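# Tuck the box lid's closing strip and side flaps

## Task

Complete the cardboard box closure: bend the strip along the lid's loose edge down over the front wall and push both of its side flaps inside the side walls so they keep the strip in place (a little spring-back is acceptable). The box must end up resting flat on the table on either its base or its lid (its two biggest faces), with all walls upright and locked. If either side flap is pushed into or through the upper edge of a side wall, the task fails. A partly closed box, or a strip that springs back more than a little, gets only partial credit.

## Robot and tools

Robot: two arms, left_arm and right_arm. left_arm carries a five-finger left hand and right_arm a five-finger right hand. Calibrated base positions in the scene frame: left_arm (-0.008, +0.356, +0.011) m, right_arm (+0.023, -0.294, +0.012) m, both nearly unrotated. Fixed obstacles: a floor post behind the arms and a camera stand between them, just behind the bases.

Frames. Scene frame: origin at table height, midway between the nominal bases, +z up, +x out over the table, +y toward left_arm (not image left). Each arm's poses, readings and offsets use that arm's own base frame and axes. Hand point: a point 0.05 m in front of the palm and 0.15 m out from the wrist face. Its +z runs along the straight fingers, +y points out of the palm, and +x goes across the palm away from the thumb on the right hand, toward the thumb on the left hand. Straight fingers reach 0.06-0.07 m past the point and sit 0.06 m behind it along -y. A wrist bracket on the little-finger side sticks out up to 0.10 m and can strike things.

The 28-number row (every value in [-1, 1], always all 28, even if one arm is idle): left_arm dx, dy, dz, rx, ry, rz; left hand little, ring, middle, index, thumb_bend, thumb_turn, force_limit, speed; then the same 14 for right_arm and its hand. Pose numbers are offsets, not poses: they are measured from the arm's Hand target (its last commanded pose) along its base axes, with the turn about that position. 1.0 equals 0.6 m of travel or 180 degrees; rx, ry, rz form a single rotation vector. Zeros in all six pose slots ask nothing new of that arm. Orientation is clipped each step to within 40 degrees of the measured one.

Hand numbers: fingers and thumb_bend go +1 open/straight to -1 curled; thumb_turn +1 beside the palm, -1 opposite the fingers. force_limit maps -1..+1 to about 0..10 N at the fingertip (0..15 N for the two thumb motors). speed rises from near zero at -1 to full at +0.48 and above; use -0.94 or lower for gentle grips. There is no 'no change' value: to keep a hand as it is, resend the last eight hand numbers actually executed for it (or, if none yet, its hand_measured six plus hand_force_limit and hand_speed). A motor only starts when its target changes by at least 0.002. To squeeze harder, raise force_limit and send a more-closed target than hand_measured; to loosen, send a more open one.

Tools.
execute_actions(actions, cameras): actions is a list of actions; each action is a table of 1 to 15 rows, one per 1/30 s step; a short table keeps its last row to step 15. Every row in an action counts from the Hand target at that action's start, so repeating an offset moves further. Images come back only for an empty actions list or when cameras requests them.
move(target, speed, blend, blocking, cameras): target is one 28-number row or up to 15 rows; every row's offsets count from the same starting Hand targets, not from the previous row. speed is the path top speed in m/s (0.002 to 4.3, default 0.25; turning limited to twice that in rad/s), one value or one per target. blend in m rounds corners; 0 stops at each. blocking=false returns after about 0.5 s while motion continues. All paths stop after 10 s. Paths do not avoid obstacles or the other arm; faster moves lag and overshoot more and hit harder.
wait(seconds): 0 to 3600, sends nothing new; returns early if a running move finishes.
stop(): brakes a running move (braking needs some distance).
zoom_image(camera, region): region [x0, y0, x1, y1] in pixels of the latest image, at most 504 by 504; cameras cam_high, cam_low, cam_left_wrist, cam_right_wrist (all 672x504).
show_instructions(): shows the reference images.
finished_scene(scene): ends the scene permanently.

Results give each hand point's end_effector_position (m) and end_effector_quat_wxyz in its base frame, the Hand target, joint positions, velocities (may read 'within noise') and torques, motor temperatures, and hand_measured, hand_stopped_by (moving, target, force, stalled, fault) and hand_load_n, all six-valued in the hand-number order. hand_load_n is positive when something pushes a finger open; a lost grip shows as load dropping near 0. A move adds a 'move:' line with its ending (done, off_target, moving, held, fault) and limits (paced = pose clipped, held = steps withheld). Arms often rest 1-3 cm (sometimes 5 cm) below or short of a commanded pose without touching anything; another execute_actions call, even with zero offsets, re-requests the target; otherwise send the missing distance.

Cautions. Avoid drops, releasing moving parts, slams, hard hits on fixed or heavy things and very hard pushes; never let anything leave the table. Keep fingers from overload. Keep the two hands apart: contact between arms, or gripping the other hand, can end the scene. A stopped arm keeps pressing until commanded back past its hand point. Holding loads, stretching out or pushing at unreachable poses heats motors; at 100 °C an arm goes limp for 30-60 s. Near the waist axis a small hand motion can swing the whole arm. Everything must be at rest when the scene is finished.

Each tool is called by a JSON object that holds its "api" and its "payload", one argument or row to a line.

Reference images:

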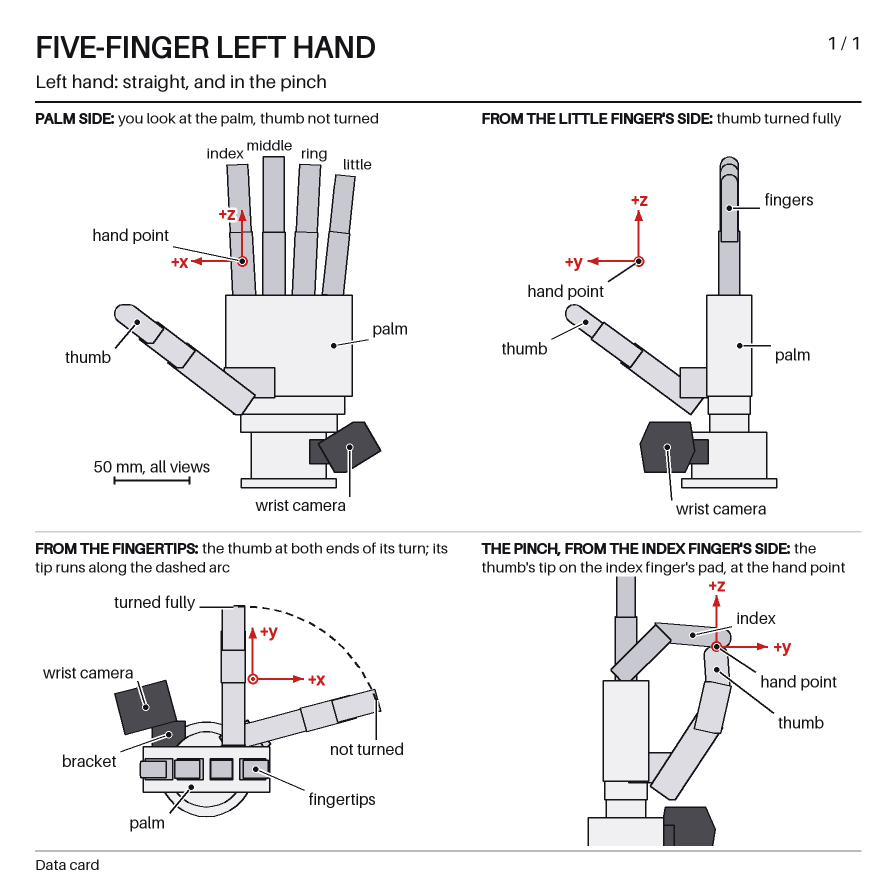

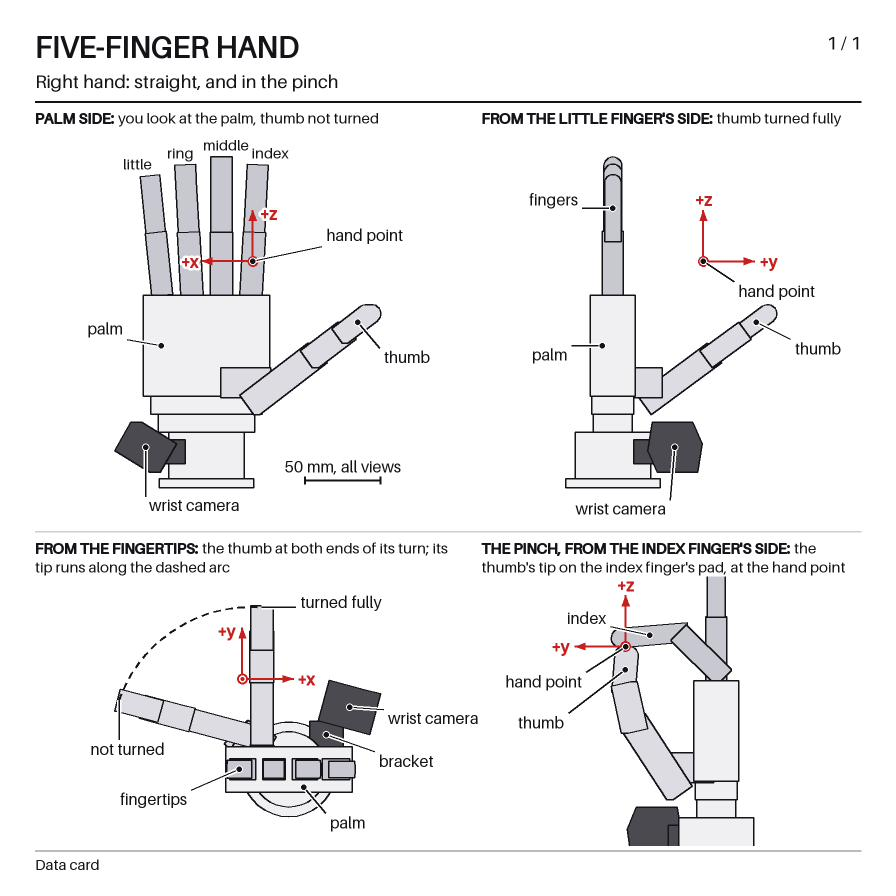

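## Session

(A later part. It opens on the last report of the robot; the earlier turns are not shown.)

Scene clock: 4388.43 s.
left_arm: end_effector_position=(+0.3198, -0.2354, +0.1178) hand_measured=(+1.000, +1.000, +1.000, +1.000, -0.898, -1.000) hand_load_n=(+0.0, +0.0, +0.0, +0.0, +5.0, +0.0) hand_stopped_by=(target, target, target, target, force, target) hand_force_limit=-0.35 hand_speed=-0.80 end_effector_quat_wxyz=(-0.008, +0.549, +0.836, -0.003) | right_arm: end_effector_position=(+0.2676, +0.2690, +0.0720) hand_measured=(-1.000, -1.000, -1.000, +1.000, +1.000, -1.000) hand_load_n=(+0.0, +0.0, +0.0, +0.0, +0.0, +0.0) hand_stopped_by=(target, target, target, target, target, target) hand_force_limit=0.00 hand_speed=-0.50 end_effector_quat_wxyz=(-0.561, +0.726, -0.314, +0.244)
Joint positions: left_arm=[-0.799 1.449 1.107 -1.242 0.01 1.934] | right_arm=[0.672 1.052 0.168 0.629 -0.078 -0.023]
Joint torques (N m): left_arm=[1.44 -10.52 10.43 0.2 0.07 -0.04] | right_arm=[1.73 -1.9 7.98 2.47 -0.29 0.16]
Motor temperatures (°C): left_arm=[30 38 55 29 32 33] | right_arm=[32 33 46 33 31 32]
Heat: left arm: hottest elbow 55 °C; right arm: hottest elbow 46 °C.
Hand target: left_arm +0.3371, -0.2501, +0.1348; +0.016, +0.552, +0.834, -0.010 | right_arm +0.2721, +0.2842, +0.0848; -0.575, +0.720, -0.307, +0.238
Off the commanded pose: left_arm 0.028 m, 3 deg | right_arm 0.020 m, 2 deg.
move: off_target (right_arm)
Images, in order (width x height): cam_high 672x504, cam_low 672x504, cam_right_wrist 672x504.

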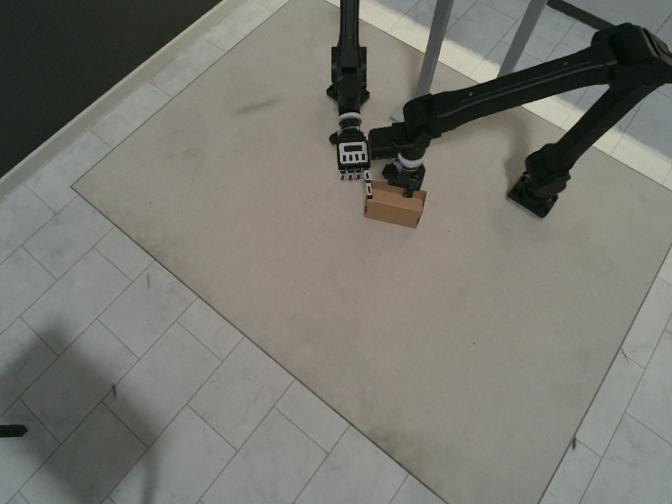

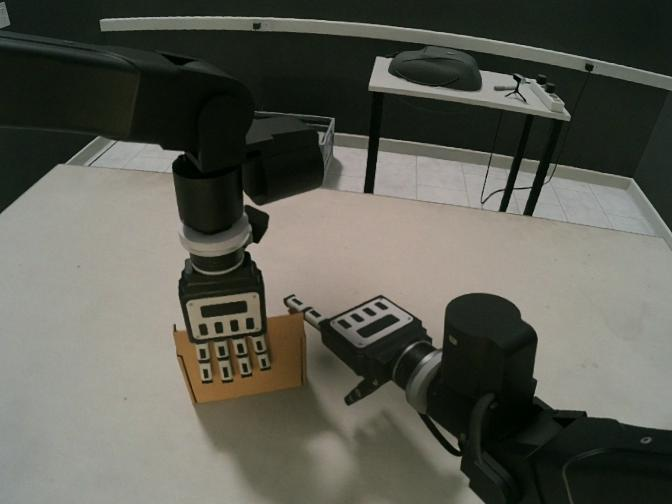

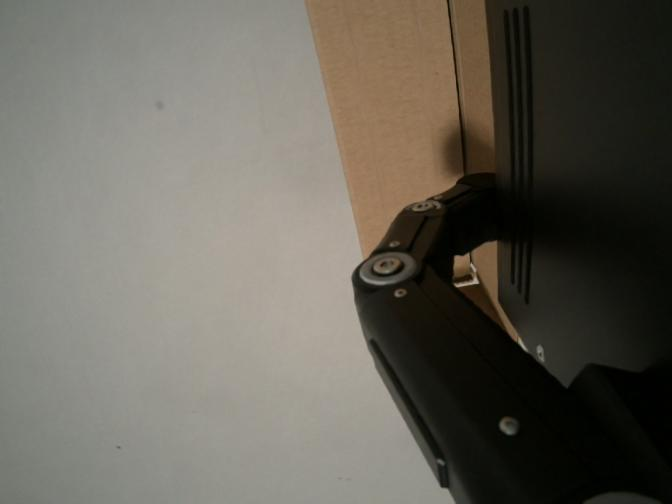

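{"api": "move", "payload": {
  "target": [0,0,0, 0,0,0, 1,1,1,1,-0.95,-1,-0.35,-0.8, -0.008,0.022,-0.0067,0,0,0, -1,-1,-1,1,1,-1,0,-0.5],
  "speed": 0.04,
  "cameras": ["cam_low","cam_high","cam_right_wrist"]
}}

{"api": "zoom_image", "payload": {
  "camera": "cam_low",
  "region": [180, 260, 380, 420]
}}

{"api": "zoom_image", "payload": {
  "camera": "cam_high",
  "region": [340, 155, 430, 245]
}}

Scene clock: 4397.07 s.
left_arm: end_effector_position=(+0.3190, -0.2310, +0.1181) hand_measured=(+1.000, +1.000, +1.000, +1.000, -0.896, -1.000) hand_load_n=(+0.0, +0.0, +0.0, +0.0, +6.5, +0.5) hand_stopped_by=(target, target, target, target, force, target) hand_force_limit=-0.35 hand_speed=-0.80 end_effector_quat_wxyz=(-0.014, +0.546, +0.837, -0.001) | right_arm: end_effector_position=(+0.2688, +0.2767, +0.0692) hand_measured=(-1.000, -1.000, -1.000, +1.000, +1.000, -1.000) hand_load_n=(+0.0, +0.0, +0.0, +0.0, +0.0, +0.0) hand_stopped_by=(target, target, target, target, target, target) hand_force_limit=0.00 hand_speed=-0.50 end_effector_quat_wxyz=(-0.557, +0.723, -0.323, +0.251)
Joint positions: left_arm=[-0.793 1.449 1.107 -1.255 0.008 1.934] | right_arm=[0.717 1.09 0.177 0.657 -0.01 -0.006]
Joint torques (N m): left_arm=[0.91 -10.58 10.4 0.59 0.17 -0.04] | right_arm=[2.73 -1.85 7.6 2.86 -0.67 0.13]
Motor temperatures (°C): left_arm=[30 38 56 29 32 33] | right_arm=[32 33 46 33 31 32]
Heat: left arm: hottest elbow 56 °C; right arm: hottest elbow 46 °C.
Hand target: left_arm +0.3370, -0.2501, +0.1348; +0.016, +0.552, +0.834, -0.010 | right_arm +0.2674, +0.2974, +0.0809; -0.575, +0.720, -0.307, +0.238
Off the commanded pose: left_arm 0.031 m, 4 deg | right_arm 0.024 m, 3 deg.
move: off_target (right_arm)
Images, in order (width x height): cam_high 672x504, cam_low 672x504, cam_right_wrist 672x504.

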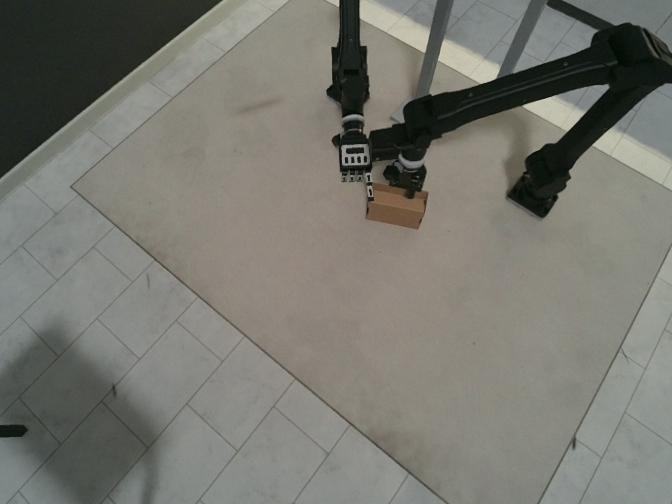

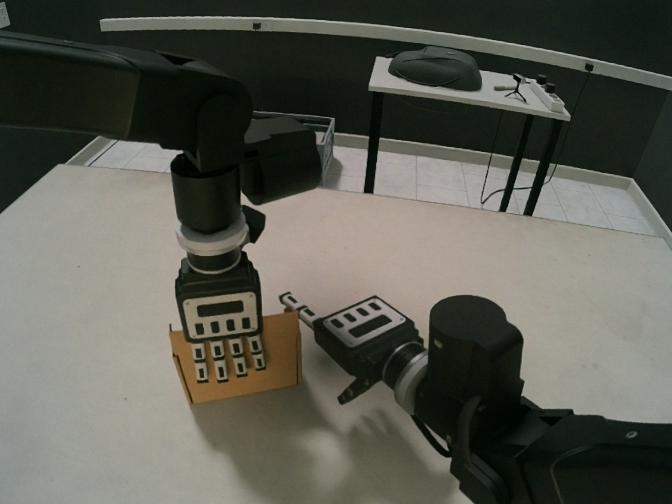

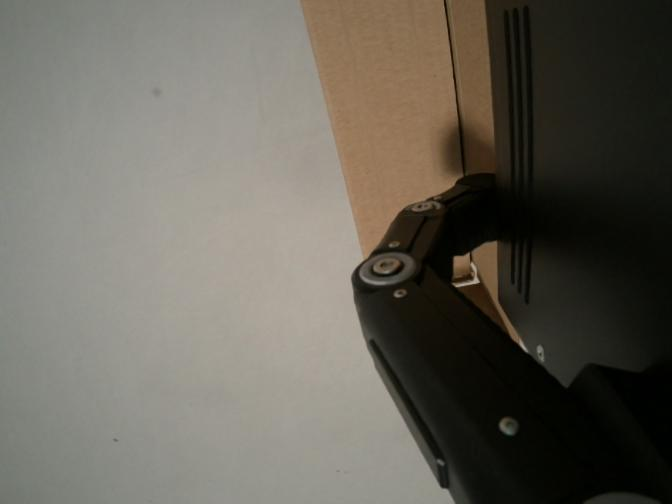

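Scaled by 2.520 from the camera's image (finer frame: 960x720).

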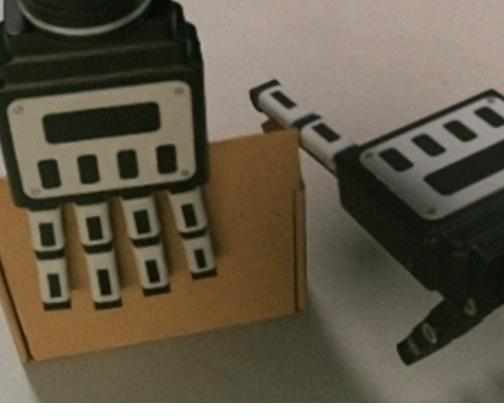

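Scaled by 5.600 from the camera's image (finer frame: 960x720).

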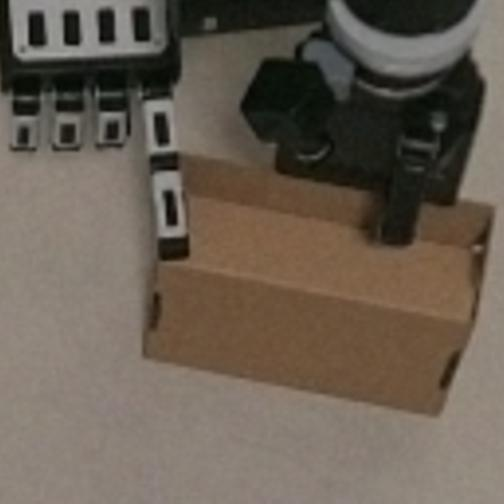

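{"api": "move", "payload": {
  "target": [
    [0,0,0, 0,0,0, 1,1,1,1,-0.95,-1,-0.35,-0.8, 0.008,-0.0183,0,0,0,0, -1,-1,-1,1,1,-1,0,-0.5],
    [0,0,0, 0,0,0, 1,1,1,1,-0.95,-1,-0.35,-0.8, 0.0267,-0.0342,0,0,0,0.0667, -1,-1,-1,1,1,-1,0,-0.5]
  ],
  "speed": 0.04,
  "cameras": ["cam_low","cam_high","cam_right_wrist"]
}}

{"api": "zoom_image", "payload": {
  "camera": "cam_low",
  "region": [180, 260, 380, 420]
}}

{"api": "zoom_image", "payload": {
  "camera": "cam_high",
  "region": [340, 155, 430, 245]
}}

Scene clock: 4414.87 s.
left_arm: end_effector_position=(+0.3184, -0.2305, +0.1181) hand_measured=(+1.000, +1.000, +1.000, +1.000, -0.896, -1.000) hand_load_n=(+0.0, +0.0, +0.0, +0.0, +4.0, +0.0) hand_stopped_by=(target, target, target, target, force, target) hand_force_limit=-0.35 hand_speed=-0.80 end_effector_quat_wxyz=(-0.015, +0.546, +0.837, -0.001) | right_arm: end_effector_position=(+0.2723, +0.2706, +0.0706) hand_measured=(-1.000, -1.000, -1.000, +1.000, +1.000, -1.000) hand_load_n=(+0.0, +0.0, +0.0, +0.0, +0.0, +0.0) hand_stopped_by=(target, target, target, target, target, target) hand_force_limit=0.00 hand_speed=-0.50 end_effector_quat_wxyz=(-0.590, +0.752, -0.241, +0.170)
Joint positions: left_arm=[-0.793 1.449 1.107 -1.258 0.008 1.934] | right_arm=[0.492 1.16 0.222 0.657 -0.471 -0.1]
Joint torques (N m): left_arm=[0.97 -10.58 10.41 0.69 0.17 -0.04] | right_arm=[0.26 -3.02 7.45 2.35 -0.5 -0.06]
Motor temperatures (°C): left_arm=[30 38 56 29 32 33] | right_arm=[32 33 47 33 31 32]
Heat: left arm: hottest elbow 56 °C; right arm: hottest elbow 47 °C.
Hand target: left_arm +0.3370, -0.2501, +0.1348; +0.016, +0.552, +0.834, -0.010 | right_arm +0.2833, +0.2768, +0.0808; -0.597, +0.748, -0.230, +0.177
Off the commanded pose: left_arm 0.032 m, 4 deg | right_arm 0.016 m, 2 deg.
move: off_target (right_arm)
Images, in order (width x height): cam_high 672x504, cam_low 672x504, cam_right_wrist 672x504.

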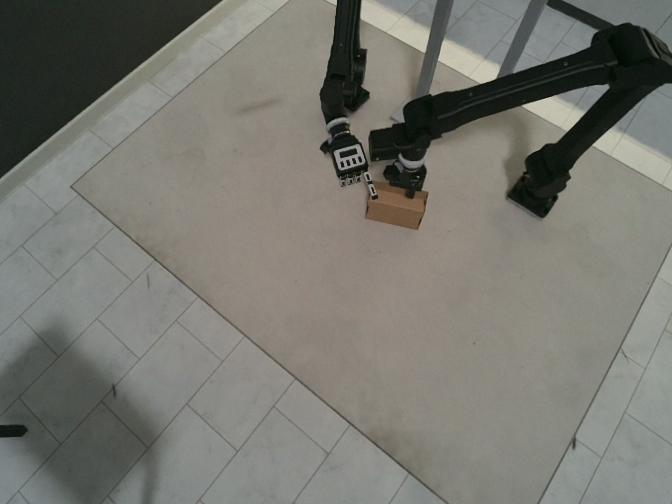

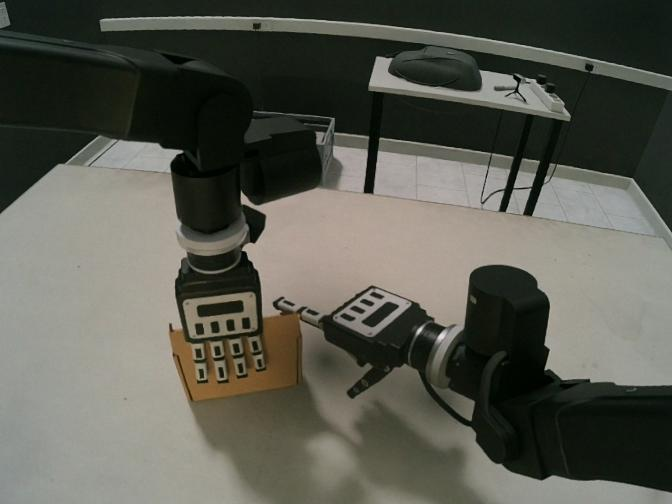

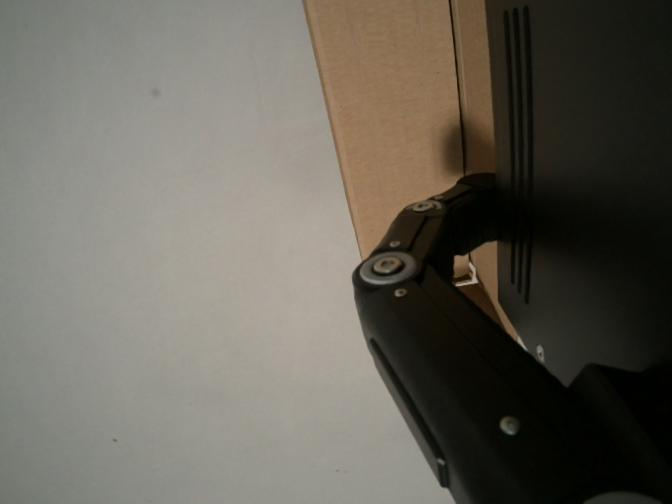

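Scaled by 2.520 from the camera's image (finer frame: 960x720).

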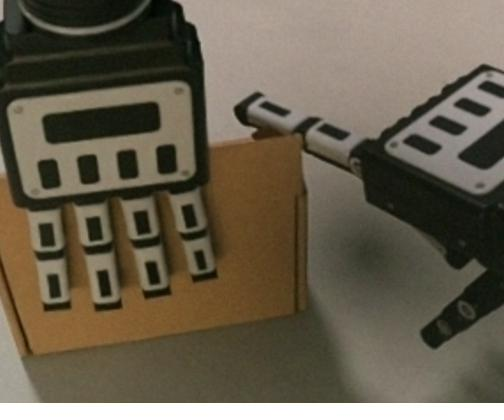

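Scaled by 5.600 from the camera's image (finer frame: 960x720).

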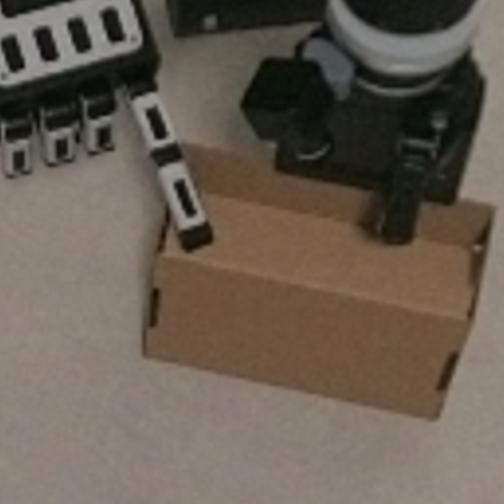

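{"api": "move", "payload": {
  "target": [0,0,0, 0,0,0, 1,1,1,1,-0.95,-1,-0.35,-0.8, -0.004,0.012,0,0,0,0, -1,-1,-1,1,1,-1,0,-0.5],
  "speed": 0.03
}}

{"api": "wait", "payload": {
  "seconds": 2,
  "cameras": ["cam_low","cam_high","cam_right_wrist"]
}}

{"api": "zoom_image", "payload": {
  "camera": "cam_low",
  "region": [180, 260, 380, 420]
}}

{"api": "zoom_image", "payload": {
  "camera": "cam_high",
  "region": [340, 155, 430, 245]
}}

Scene clock: 4424.73 s.
left_arm: end_effector_position=(+0.3184, -0.2305, +0.1181) hand_measured=(+1.000, +1.000, +1.000, +1.000, -0.896, -1.000) hand_load_n=(+0.0, +0.0, +0.0, +0.0, +5.0, +0.0) hand_stopped_by=(target, target, target, target, force, target) hand_force_limit=-0.35 hand_speed=-0.80 end_effector_quat_wxyz=(-0.015, +0.546, +0.837, -0.001) | right_arm: end_effector_position=(+0.2741, +0.2721, +0.0701) hand_measured=(-1.000, -1.000, -1.000, +1.000, +1.000, -1.000) hand_load_n=(+0.0, +0.0, +0.5, +0.0, +0.0, +0.0) hand_stopped_by=(target, target, target, target, target, target) hand_force_limit=0.00 hand_speed=-0.50 end_effector_quat_wxyz=(-0.587, +0.752, -0.244, +0.175)
Joint positions: left_arm=[-0.793 1.449 1.107 -1.258 0.008 1.934] | right_arm=[0.504 1.163 0.225 0.657 -0.448 -0.1]
Joint torques (N m): left_arm=[0.91 -10.58 10.4 0.7 0.16 -0.04] | right_arm=[1.67 -2.9 7.39 2.65 -0.28 0.03]
Motor temperatures (°C): left_arm=[30 38 56 29 32 33] | right_arm=[32 33 48 33 31 32]
Heat: left arm: hottest elbow 56 °C; right arm: hottest elbow 48 °C.
Hand target: left_arm +0.3370, -0.2501, +0.1348; +0.016, +0.552, +0.834, -0.010 | right_arm +0.2809, +0.2840, +0.0808; -0.597, +0.748, -0.230, +0.177
Off the commanded pose: left_arm 0.032 m, 4 deg | right_arm 0.017 m, 2 deg.
move: off_target (right_arm)

Scene clock: 4426.73 s.
left_arm: end_effector_position=(+0.3184, -0.2305, +0.1181) hand_measured=(+1.000, +1.000, +1.000, +1.000, -0.896, -1.000) hand_load_n=(+0.0, +0.0, +0.0, +0.0, +5.0, +0.0) hand_stopped_by=(target, target, target, target, force, target) hand_force_limit=-0.35 hand_speed=-0.80 end_effector_quat_wxyz=(-0.015, +0.546, +0.837, -0.001) | right_arm: end_effector_position=(+0.2741, +0.2721, +0.0701) hand_measured=(-1.000, -1.000, -1.000, +1.000, +1.000, -1.000) hand_load_n=(+0.0, +0.0, +0.0, +0.0, +0.0, +0.0) hand_stopped_by=(target, target, target, target, target, target) hand_force_limit=0.00 hand_speed=-0.50 end_effector_quat_wxyz=(-0.587, +0.752, -0.244, +0.175)
Joint positions: left_arm=[-0.793 1.449 1.107 -1.258 0.008 1.934] | right_arm=[0.504 1.163 0.225 0.657 -0.448 -0.1]
Joint torques (N m): left_arm=[0.91 -10.52 10.41 0.69 0.16 -0.05] | right_arm=[1.67 -2.9 7.41 2.66 -0.27 0.03]
Motor temperatures (°C): left_arm=[30 38 56 29 32 33] | right_arm=[32 33 48 33 31 32]
Heat: left arm: hottest elbow 56 °C; right arm: hottest elbow 48 °C.
Hand target: left_arm +0.3370, -0.2501, +0.1348; +0.016, +0.552, +0.834, -0.010 | right_arm +0.2809, +0.2840, +0.0808; -0.597, +0.748, -0.230, +0.177
Off the commanded pose: left_arm 0.032 m, 4 deg | right_arm 0.017 m, 2 deg.
wait: 2.00 s; at rest by 0.17 s
Images, in order (width x height): cam_high 672x504, cam_low 672x504, cam_right_wrist 672x504.

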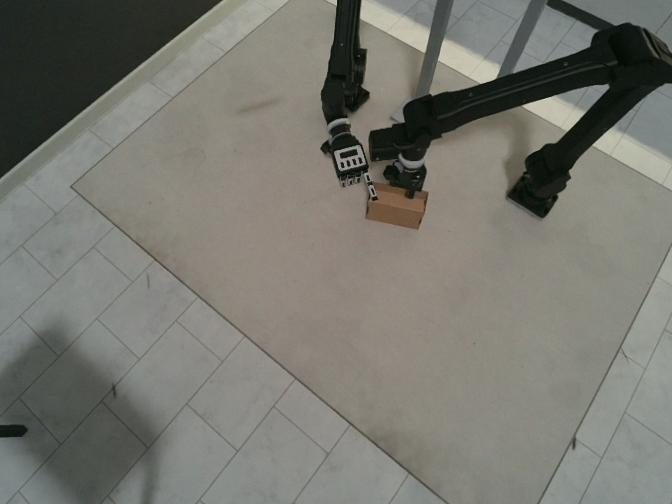

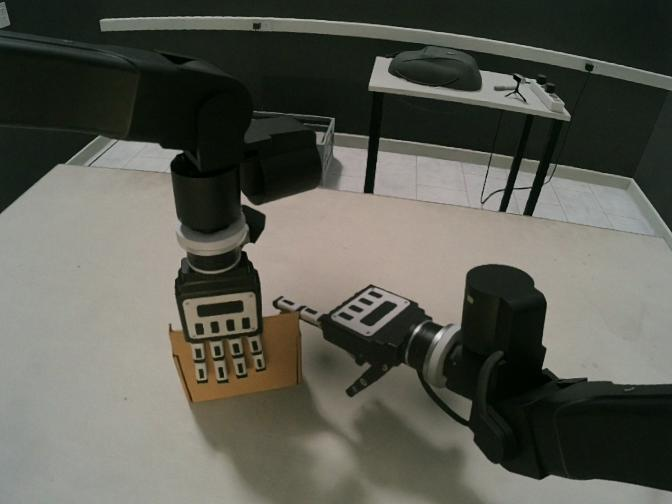

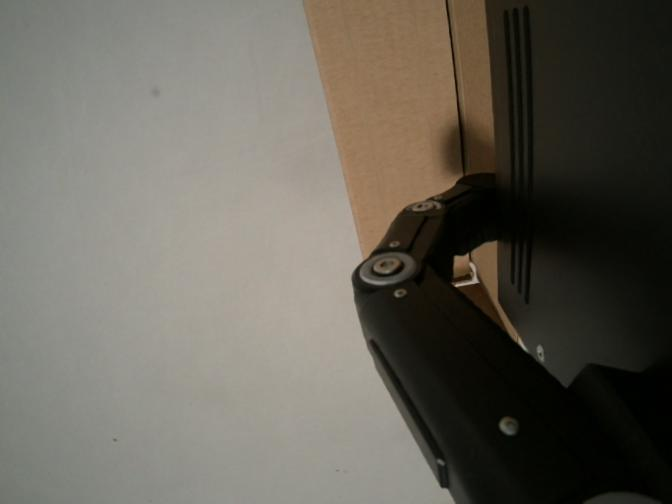

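Scaled by 2.520 from the camera's image (finer frame: 960x720).

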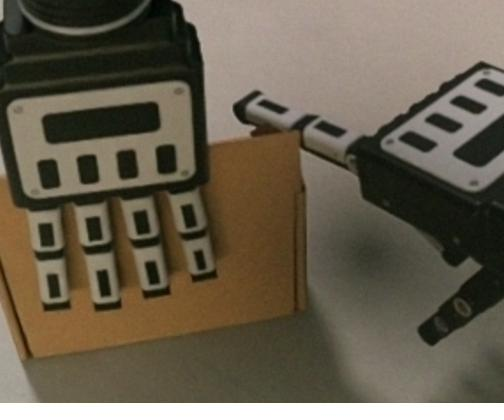

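Scaled by 5.600 from the camera's image (finer frame: 960x720).

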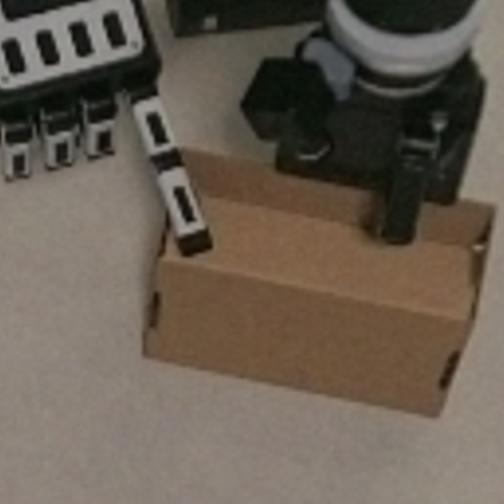

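{"api": "move", "payload": {
  "target": [0,0,0, 0,0,0, 1,1,1,1,-0.95,-1,-0.35,-0.8, 0.035,-0.11,0.0,0,0,0, -1,-1,-1,1,1,-1,0,-0.5],
  "speed": 0.05,
  "cameras": ["cam_low","cam_high","cam_right_wrist"]
}}

{"api": "zoom_image", "payload": {
  "camera": "cam_low",
  "region": [180, 260, 380, 420]
}}

{"api": "zoom_image", "payload": {
  "camera": "cam_high",
  "region": [340, 155, 430, 245]
}}

{"api": "zoom_image", "payload": {
  "camera": "cam_right_wrist",
  "region": [350, 150, 600, 400]
}}

Scene clock: 4436.73 s.
left_arm: end_effector_position=(+0.3189, -0.2317, +0.1179) hand_measured=(+1.000, +1.000, +1.000, +1.000, -0.896, -1.000) hand_load_n=(+0.0, +0.0, +0.0, +0.0, +4.0, +0.0) hand_stopped_by=(target, target, target, target, force, target) hand_force_limit=-0.35 hand_speed=-0.80 end_effector_quat_wxyz=(-0.013, +0.546, +0.837, -0.002) | right_arm: end_effector_position=(+0.2911, +0.2175, +0.0708) hand_measured=(-1.000, -1.000, -1.000, +1.000, +1.000, -1.000) hand_load_n=(+0.0, +0.0, +0.0, +0.0, +0.0, +0.0) hand_stopped_by=(target, target, target, target, target, target) hand_force_limit=0.00 hand_speed=-0.50 end_effector_quat_wxyz=(-0.594, +0.750, -0.239, +0.166)
Joint positions: left_arm=[-0.793 1.449 1.107 -1.253 0.01 1.934] | right_arm=[0.238 1.152 0.225 0.602 -0.725 -0.186]
Joint torques (N m): left_arm=[0.97 -10.58 10.41 0.55 0.06 -0.05] | right_arm=[-0.15 -4.19 7.1 1.52 -0.37 -0.05]
Motor temperatures (°C): left_arm=[30 38 56 29 32 33] | right_arm=[32 33 47 33 31 32]
Heat: left arm: hottest elbow 56 °C; right arm: hottest elbow 47 °C.
Hand target: left_arm +0.3371, -0.2501, +0.1348; +0.016, +0.552, +0.834, -0.010 | right_arm +0.3019, +0.2180, +0.0808; -0.597, +0.748, -0.230, +0.177
Off the commanded pose: left_arm 0.031 m, 4 deg | right_arm 0.015 m, 2 deg.
move: off_target (right_arm)
Images, in order (width x height): cam_high 672x504, cam_low 672x504, cam_right_wrist 672x504.

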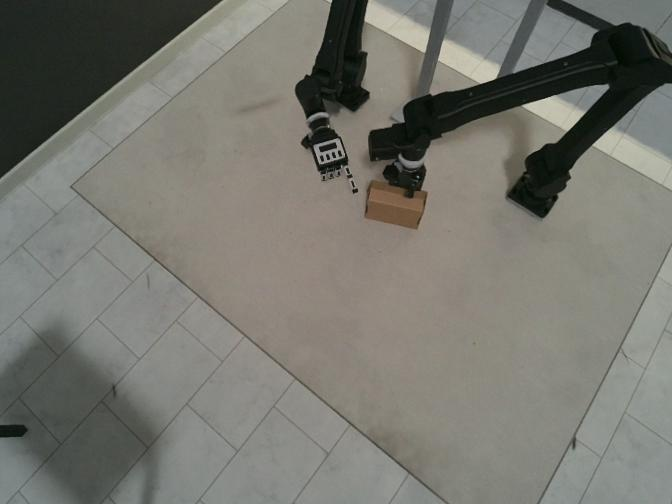

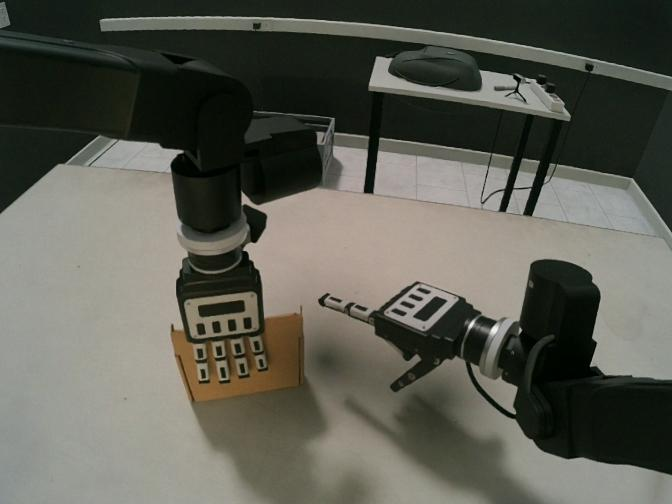

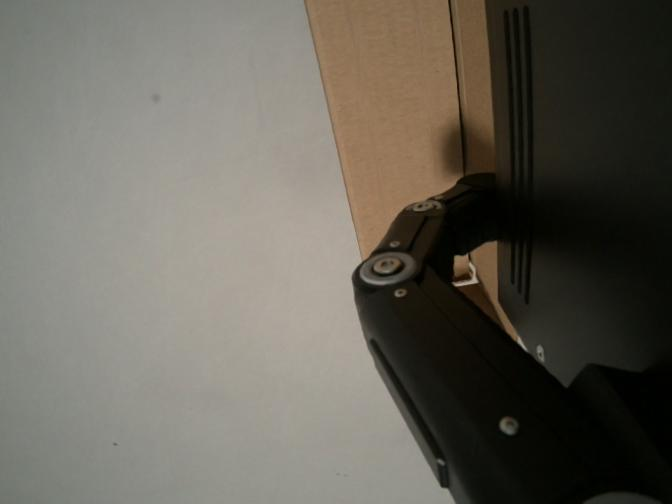

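Scaled by 2.520 from the camera's image (finer frame: 960x720).

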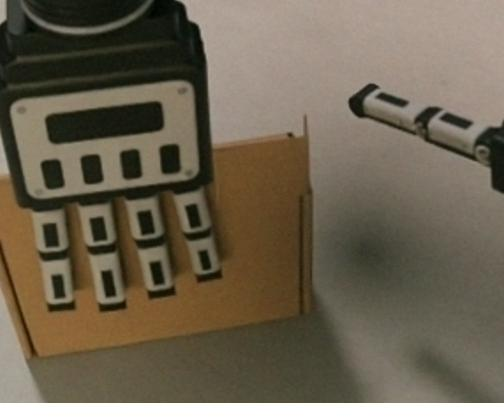

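Scaled by 5.600 from the camera's image (finer frame: 960x720).

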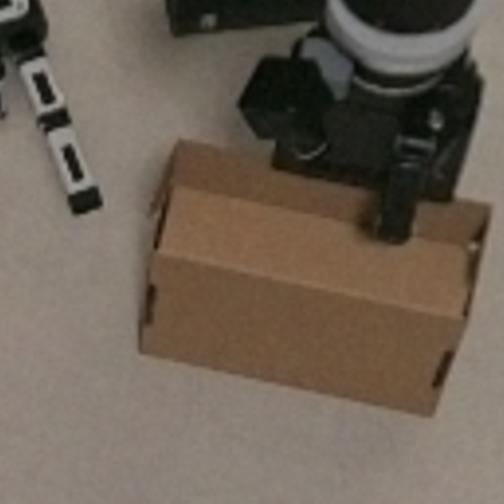

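Scaled by 2.016 from the camera's image (finer frame: 960x720).

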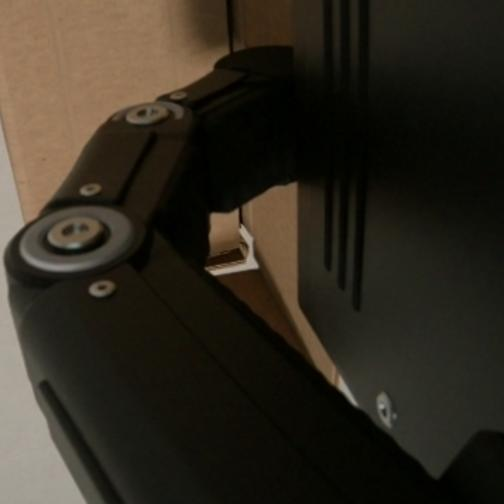

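{"api": "move", "payload": {
  "target": [0,0,0, 0,0,0, 1,1,1,1,-0.95,-1,-0.35,-0.8, -0.0415,0.135,0.0,0,0,0, -1,-1,-1,1,1,-1,0,-0.5],
  "speed": 0.05
}}

{"api": "wait", "payload": {
  "seconds": 3,
  "cameras": ["cam_low","cam_high","cam_right_wrist"]
}}

{"api": "zoom_image", "payload": {
  "camera": "cam_low",
  "region": [180, 260, 380, 420]
}}

{"api": "zoom_image", "payload": {
  "camera": "cam_high",
  "region": [340, 155, 430, 245]
}}

Scene clock: 4455.30 s.
left_arm: end_effector_position=(+0.3186, -0.2313, +0.1179) hand_measured=(+1.000, +1.000, +1.000, +1.000, -0.896, -1.000) hand_load_n=(+0.0, +0.0, +0.5, +0.0, +4.5, +0.0) hand_stopped_by=(target, target, target, target, force, target) hand_force_limit=-0.35 hand_speed=-0.80 end_effector_quat_wxyz=(-0.014, +0.546, +0.837, -0.002) | right_arm: end_effector_position=(+0.2762, +0.2802, +0.0670) hand_measured=(-1.000, -1.000, -1.000, +1.000, +1.000, -1.000) hand_load_n=(+0.0, +0.0, +0.0, +0.0, +0.0, +0.0) hand_stopped_by=(target, target, target, target, target, target) hand_force_limit=0.00 hand_speed=-0.50 end_effector_quat_wxyz=(-0.579, +0.755, -0.247, +0.185)
Joint positions: left_arm=[-0.793 1.449 1.107 -1.255 0.01 1.934] | right_arm=[0.55 1.182 0.235 0.66 -0.38 -0.102]
Joint torques (N m): left_arm=[0.97 -10.58 10.41 0.62 0.06 -0.05] | right_arm=[2.67 -3.25 7.3 3.08 -0.65 0.19]
Motor temperatures (°C): left_arm=[30 38 56 29 32 33] | right_arm=[32 33 47 33 31 32]
Heat: left arm: hottest elbow 56 °C; right arm: hottest elbow 47 °C.
Hand target: left_arm +0.3371, -0.2501, +0.1348; +0.016, +0.552, +0.834, -0.010 | right_arm +0.2770, +0.2990, +0.0808; -0.597, +0.748, -0.230, +0.177
Off the commanded pose: left_arm 0.031 m, 4 deg | right_arm 0.023 m, 3 deg.
move: off_target (right_arm)

Scene clock: 4458.30 s.
left_arm: end_effector_position=(+0.3186, -0.2313, +0.1179) hand_measured=(+1.000, +1.000, +1.000, +1.000, -0.896, -1.000) hand_load_n=(+0.0, +0.0, +0.0, +0.0, +4.0, +0.0) hand_stopped_by=(target, target, target, target, force, target) hand_force_limit=-0.35 hand_speed=-0.80 end_effector_quat_wxyz=(-0.014, +0.546, +0.837, -0.002) | right_arm: end_effector_position=(+0.2762, +0.2802, +0.0670) hand_measured=(-1.000, -1.000, -1.000, +1.000, +1.000, -1.000) hand_load_n=(+0.0, +0.0, +0.0, +0.0, +0.0, +0.0) hand_stopped_by=(target, target, target, target, target, target) hand_force_limit=0.00 hand_speed=-0.50 end_effector_quat_wxyz=(-0.579, +0.755, -0.247, +0.185)
Joint positions: left_arm=[-0.793 1.449 1.107 -1.255 0.01 1.934] | right_arm=[0.55 1.182 0.235 0.66 -0.38 -0.102]
Joint torques (N m): left_arm=[0.97 -10.58 10.4 0.61 0.06 -0.05] | right_arm=[2.67 -3.31 7.28 3.07 -0.65 0.2]
Motor temperatures (°C): left_arm=[30 38 56 29 32 33] | right_arm=[32 33 47 33 31 32]
Heat: left arm: hottest elbow 56 °C; right arm: hottest elbow 47 °C.
Hand target: left_arm +0.3371, -0.2501, +0.1348; +0.016, +0.552, +0.834, -0.010 | right_arm +0.2770, +0.2990, +0.0808; -0.597, +0.748, -0.230, +0.177
Off the commanded pose: left_arm 0.031 m, 4 deg | right_arm 0.023 m, 3 deg.
wait: 3.00 s; at rest by 0.17 s
Images, in order (width x height): cam_high 672x504, cam_low 672x504, cam_right_wrist 672x504.

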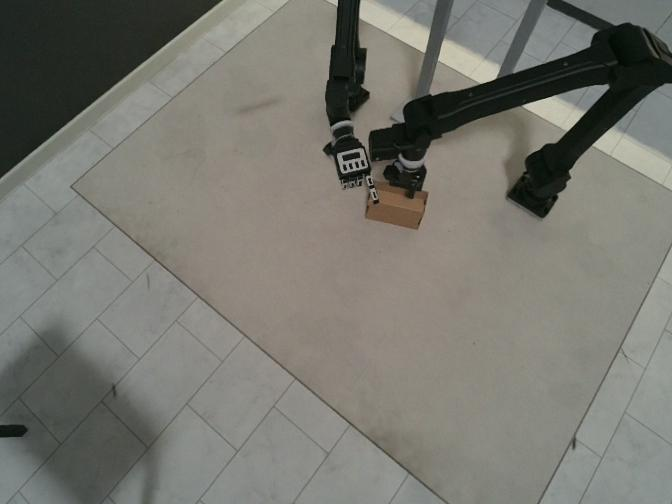

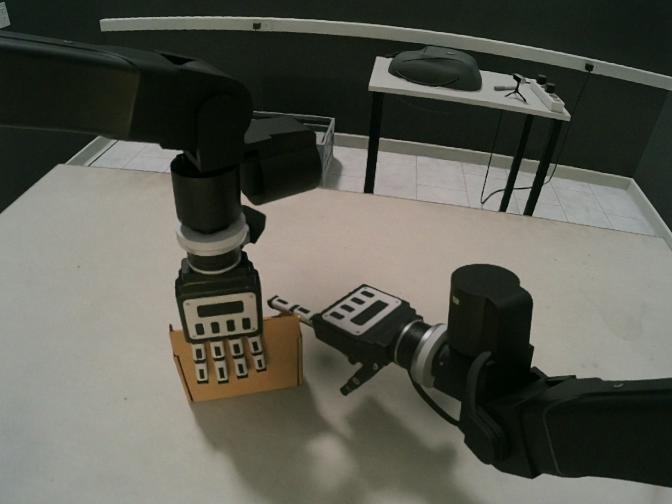

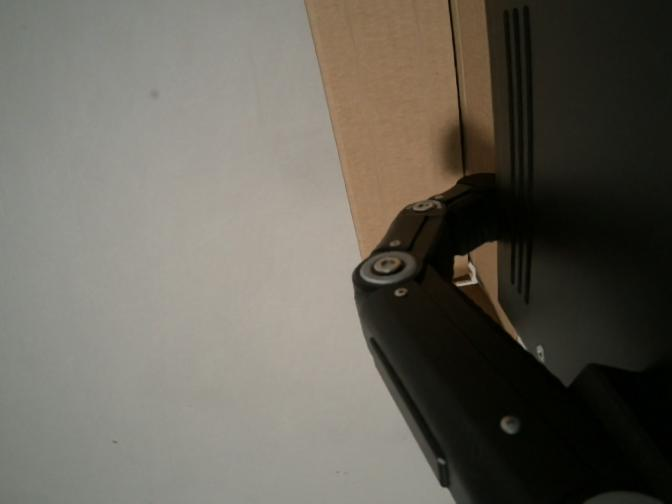

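Scaled by 2.520 from the camera's image (finer frame: 960x720).

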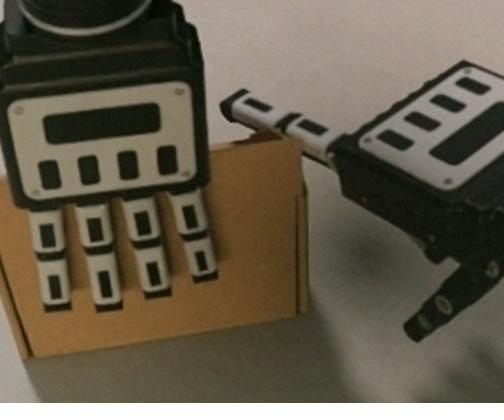

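Scaled by 5.600 from the camera's image (finer frame: 960x720).

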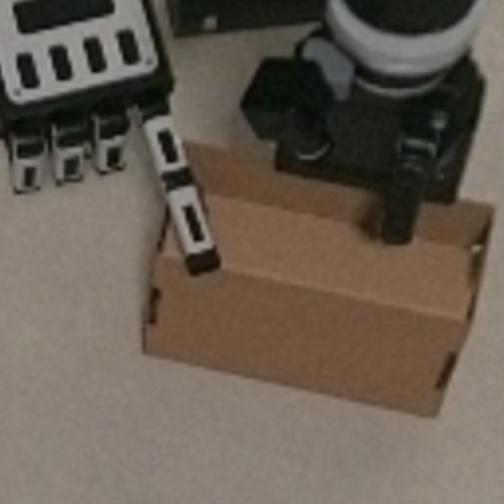

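{"api": "move", "payload": {
  "target": [0,0,0, 0,0,0, 1,1,1,1,-0.95,-1,-0.35,-0.8, 0.04,-0.14,0.0,0,0,0, -1,-1,-1,1,1,-1,0,-0.5],
  "speed": 0.06,
  "cameras": ["cam_low","cam_high"]
}}

{"api": "zoom_image", "payload": {
  "camera": "cam_low",
  "region": [240, 270, 340, 350]
}}

{"api": "zoom_image", "payload": {
  "camera": "cam_high",
  "region": [355, 165, 435, 235]
}}

Scene clock: 4467.70 s.
left_arm: end_effector_position=(+0.3189, -0.2322, +0.1177) hand_measured=(+1.000, +1.000, +1.000, +1.000, -0.896, -1.000) hand_load_n=(+0.0, +0.0, +0.0, +0.0, +4.0, +0.0) hand_stopped_by=(target, target, target, target, force, target) hand_force_limit=-0.35 hand_speed=-0.80 end_effector_quat_wxyz=(-0.013, +0.549, +0.836, -0.004) | right_arm: end_effector_position=(+0.2962, +0.2159, +0.0762) hand_measured=(-1.000, -1.000, -1.000, +1.000, +1.000, -1.000) hand_load_n=(+0.0, +0.0, +0.0, -0.5, +0.0, +0.0) hand_stopped_by=(target, target, target, target, target, target) hand_force_limit=0.00 hand_speed=-0.50 end_effector_quat_wxyz=(-0.597, +0.748, -0.235, +0.171)
Joint positions: left_arm=[-0.793 1.449 1.107 -1.253 0.013 1.939] | right_arm=[0.226 1.147 0.235 0.596 -0.736 -0.19]
Joint torques (N m): left_arm=[0.97 -10.52 10.41 0.55 -0.02 -0.11] | right_arm=[-0.09 -4.25 6.2 1.51 -0.36 -0.07]
Motor temperatures (°C): left_arm=[30 38 56 29 32 33] | right_arm=[32 33 46 33 31 32]
Heat: left arm: hottest elbow 56 °C; right arm: hottest elbow 46 °C.
Hand target: left_arm +0.3370, -0.2501, +0.1348; +0.016, +0.552, +0.834, -0.010 | right_arm +0.3010, +0.2150, +0.0808; -0.597, +0.748, -0.230, +0.177
Off the commanded pose: left_arm 0.031 m, 4 deg | right_arm 0.007 m, 1 deg.
move: done
Images, in order (width x height): cam_high 672x504, cam_low 672x504.

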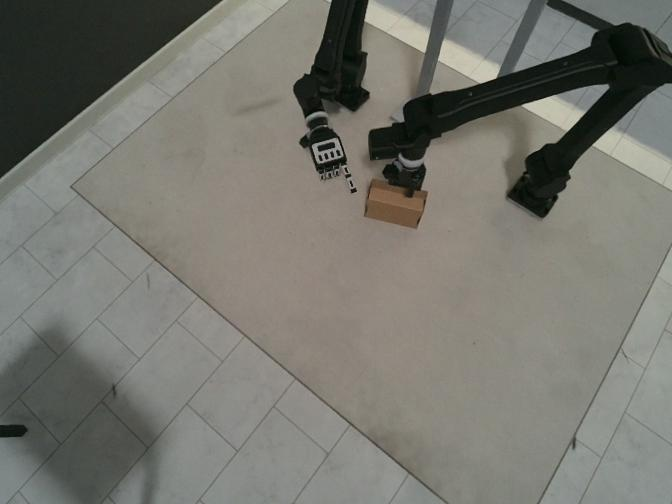

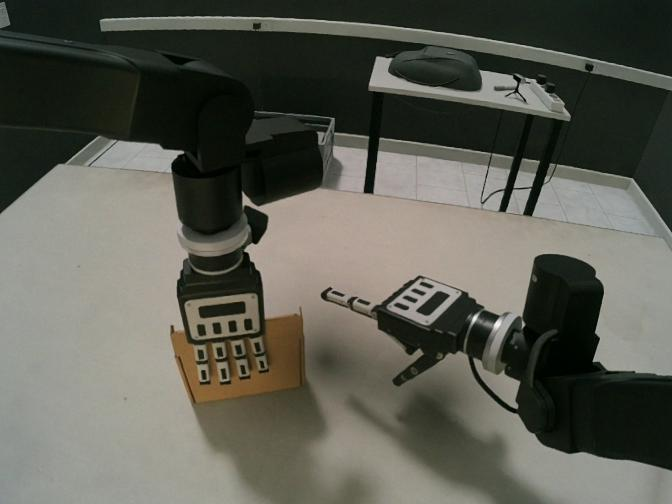

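Scaled by 5.040 from the camera's image (finer frame: 960x720).

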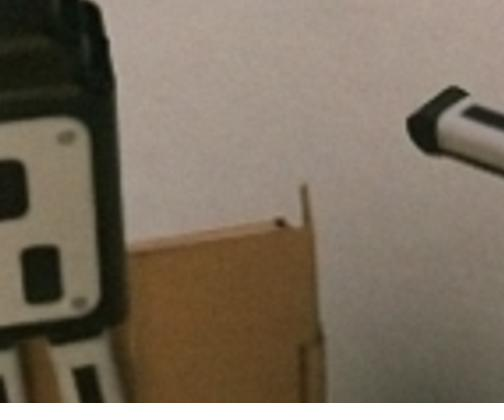

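Scaled by 6.300 from the camera's image (finer frame: 960x720).

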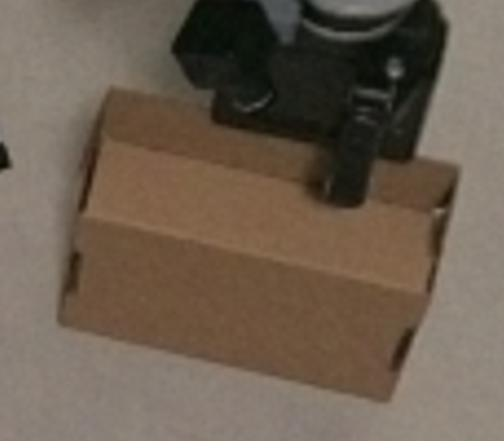

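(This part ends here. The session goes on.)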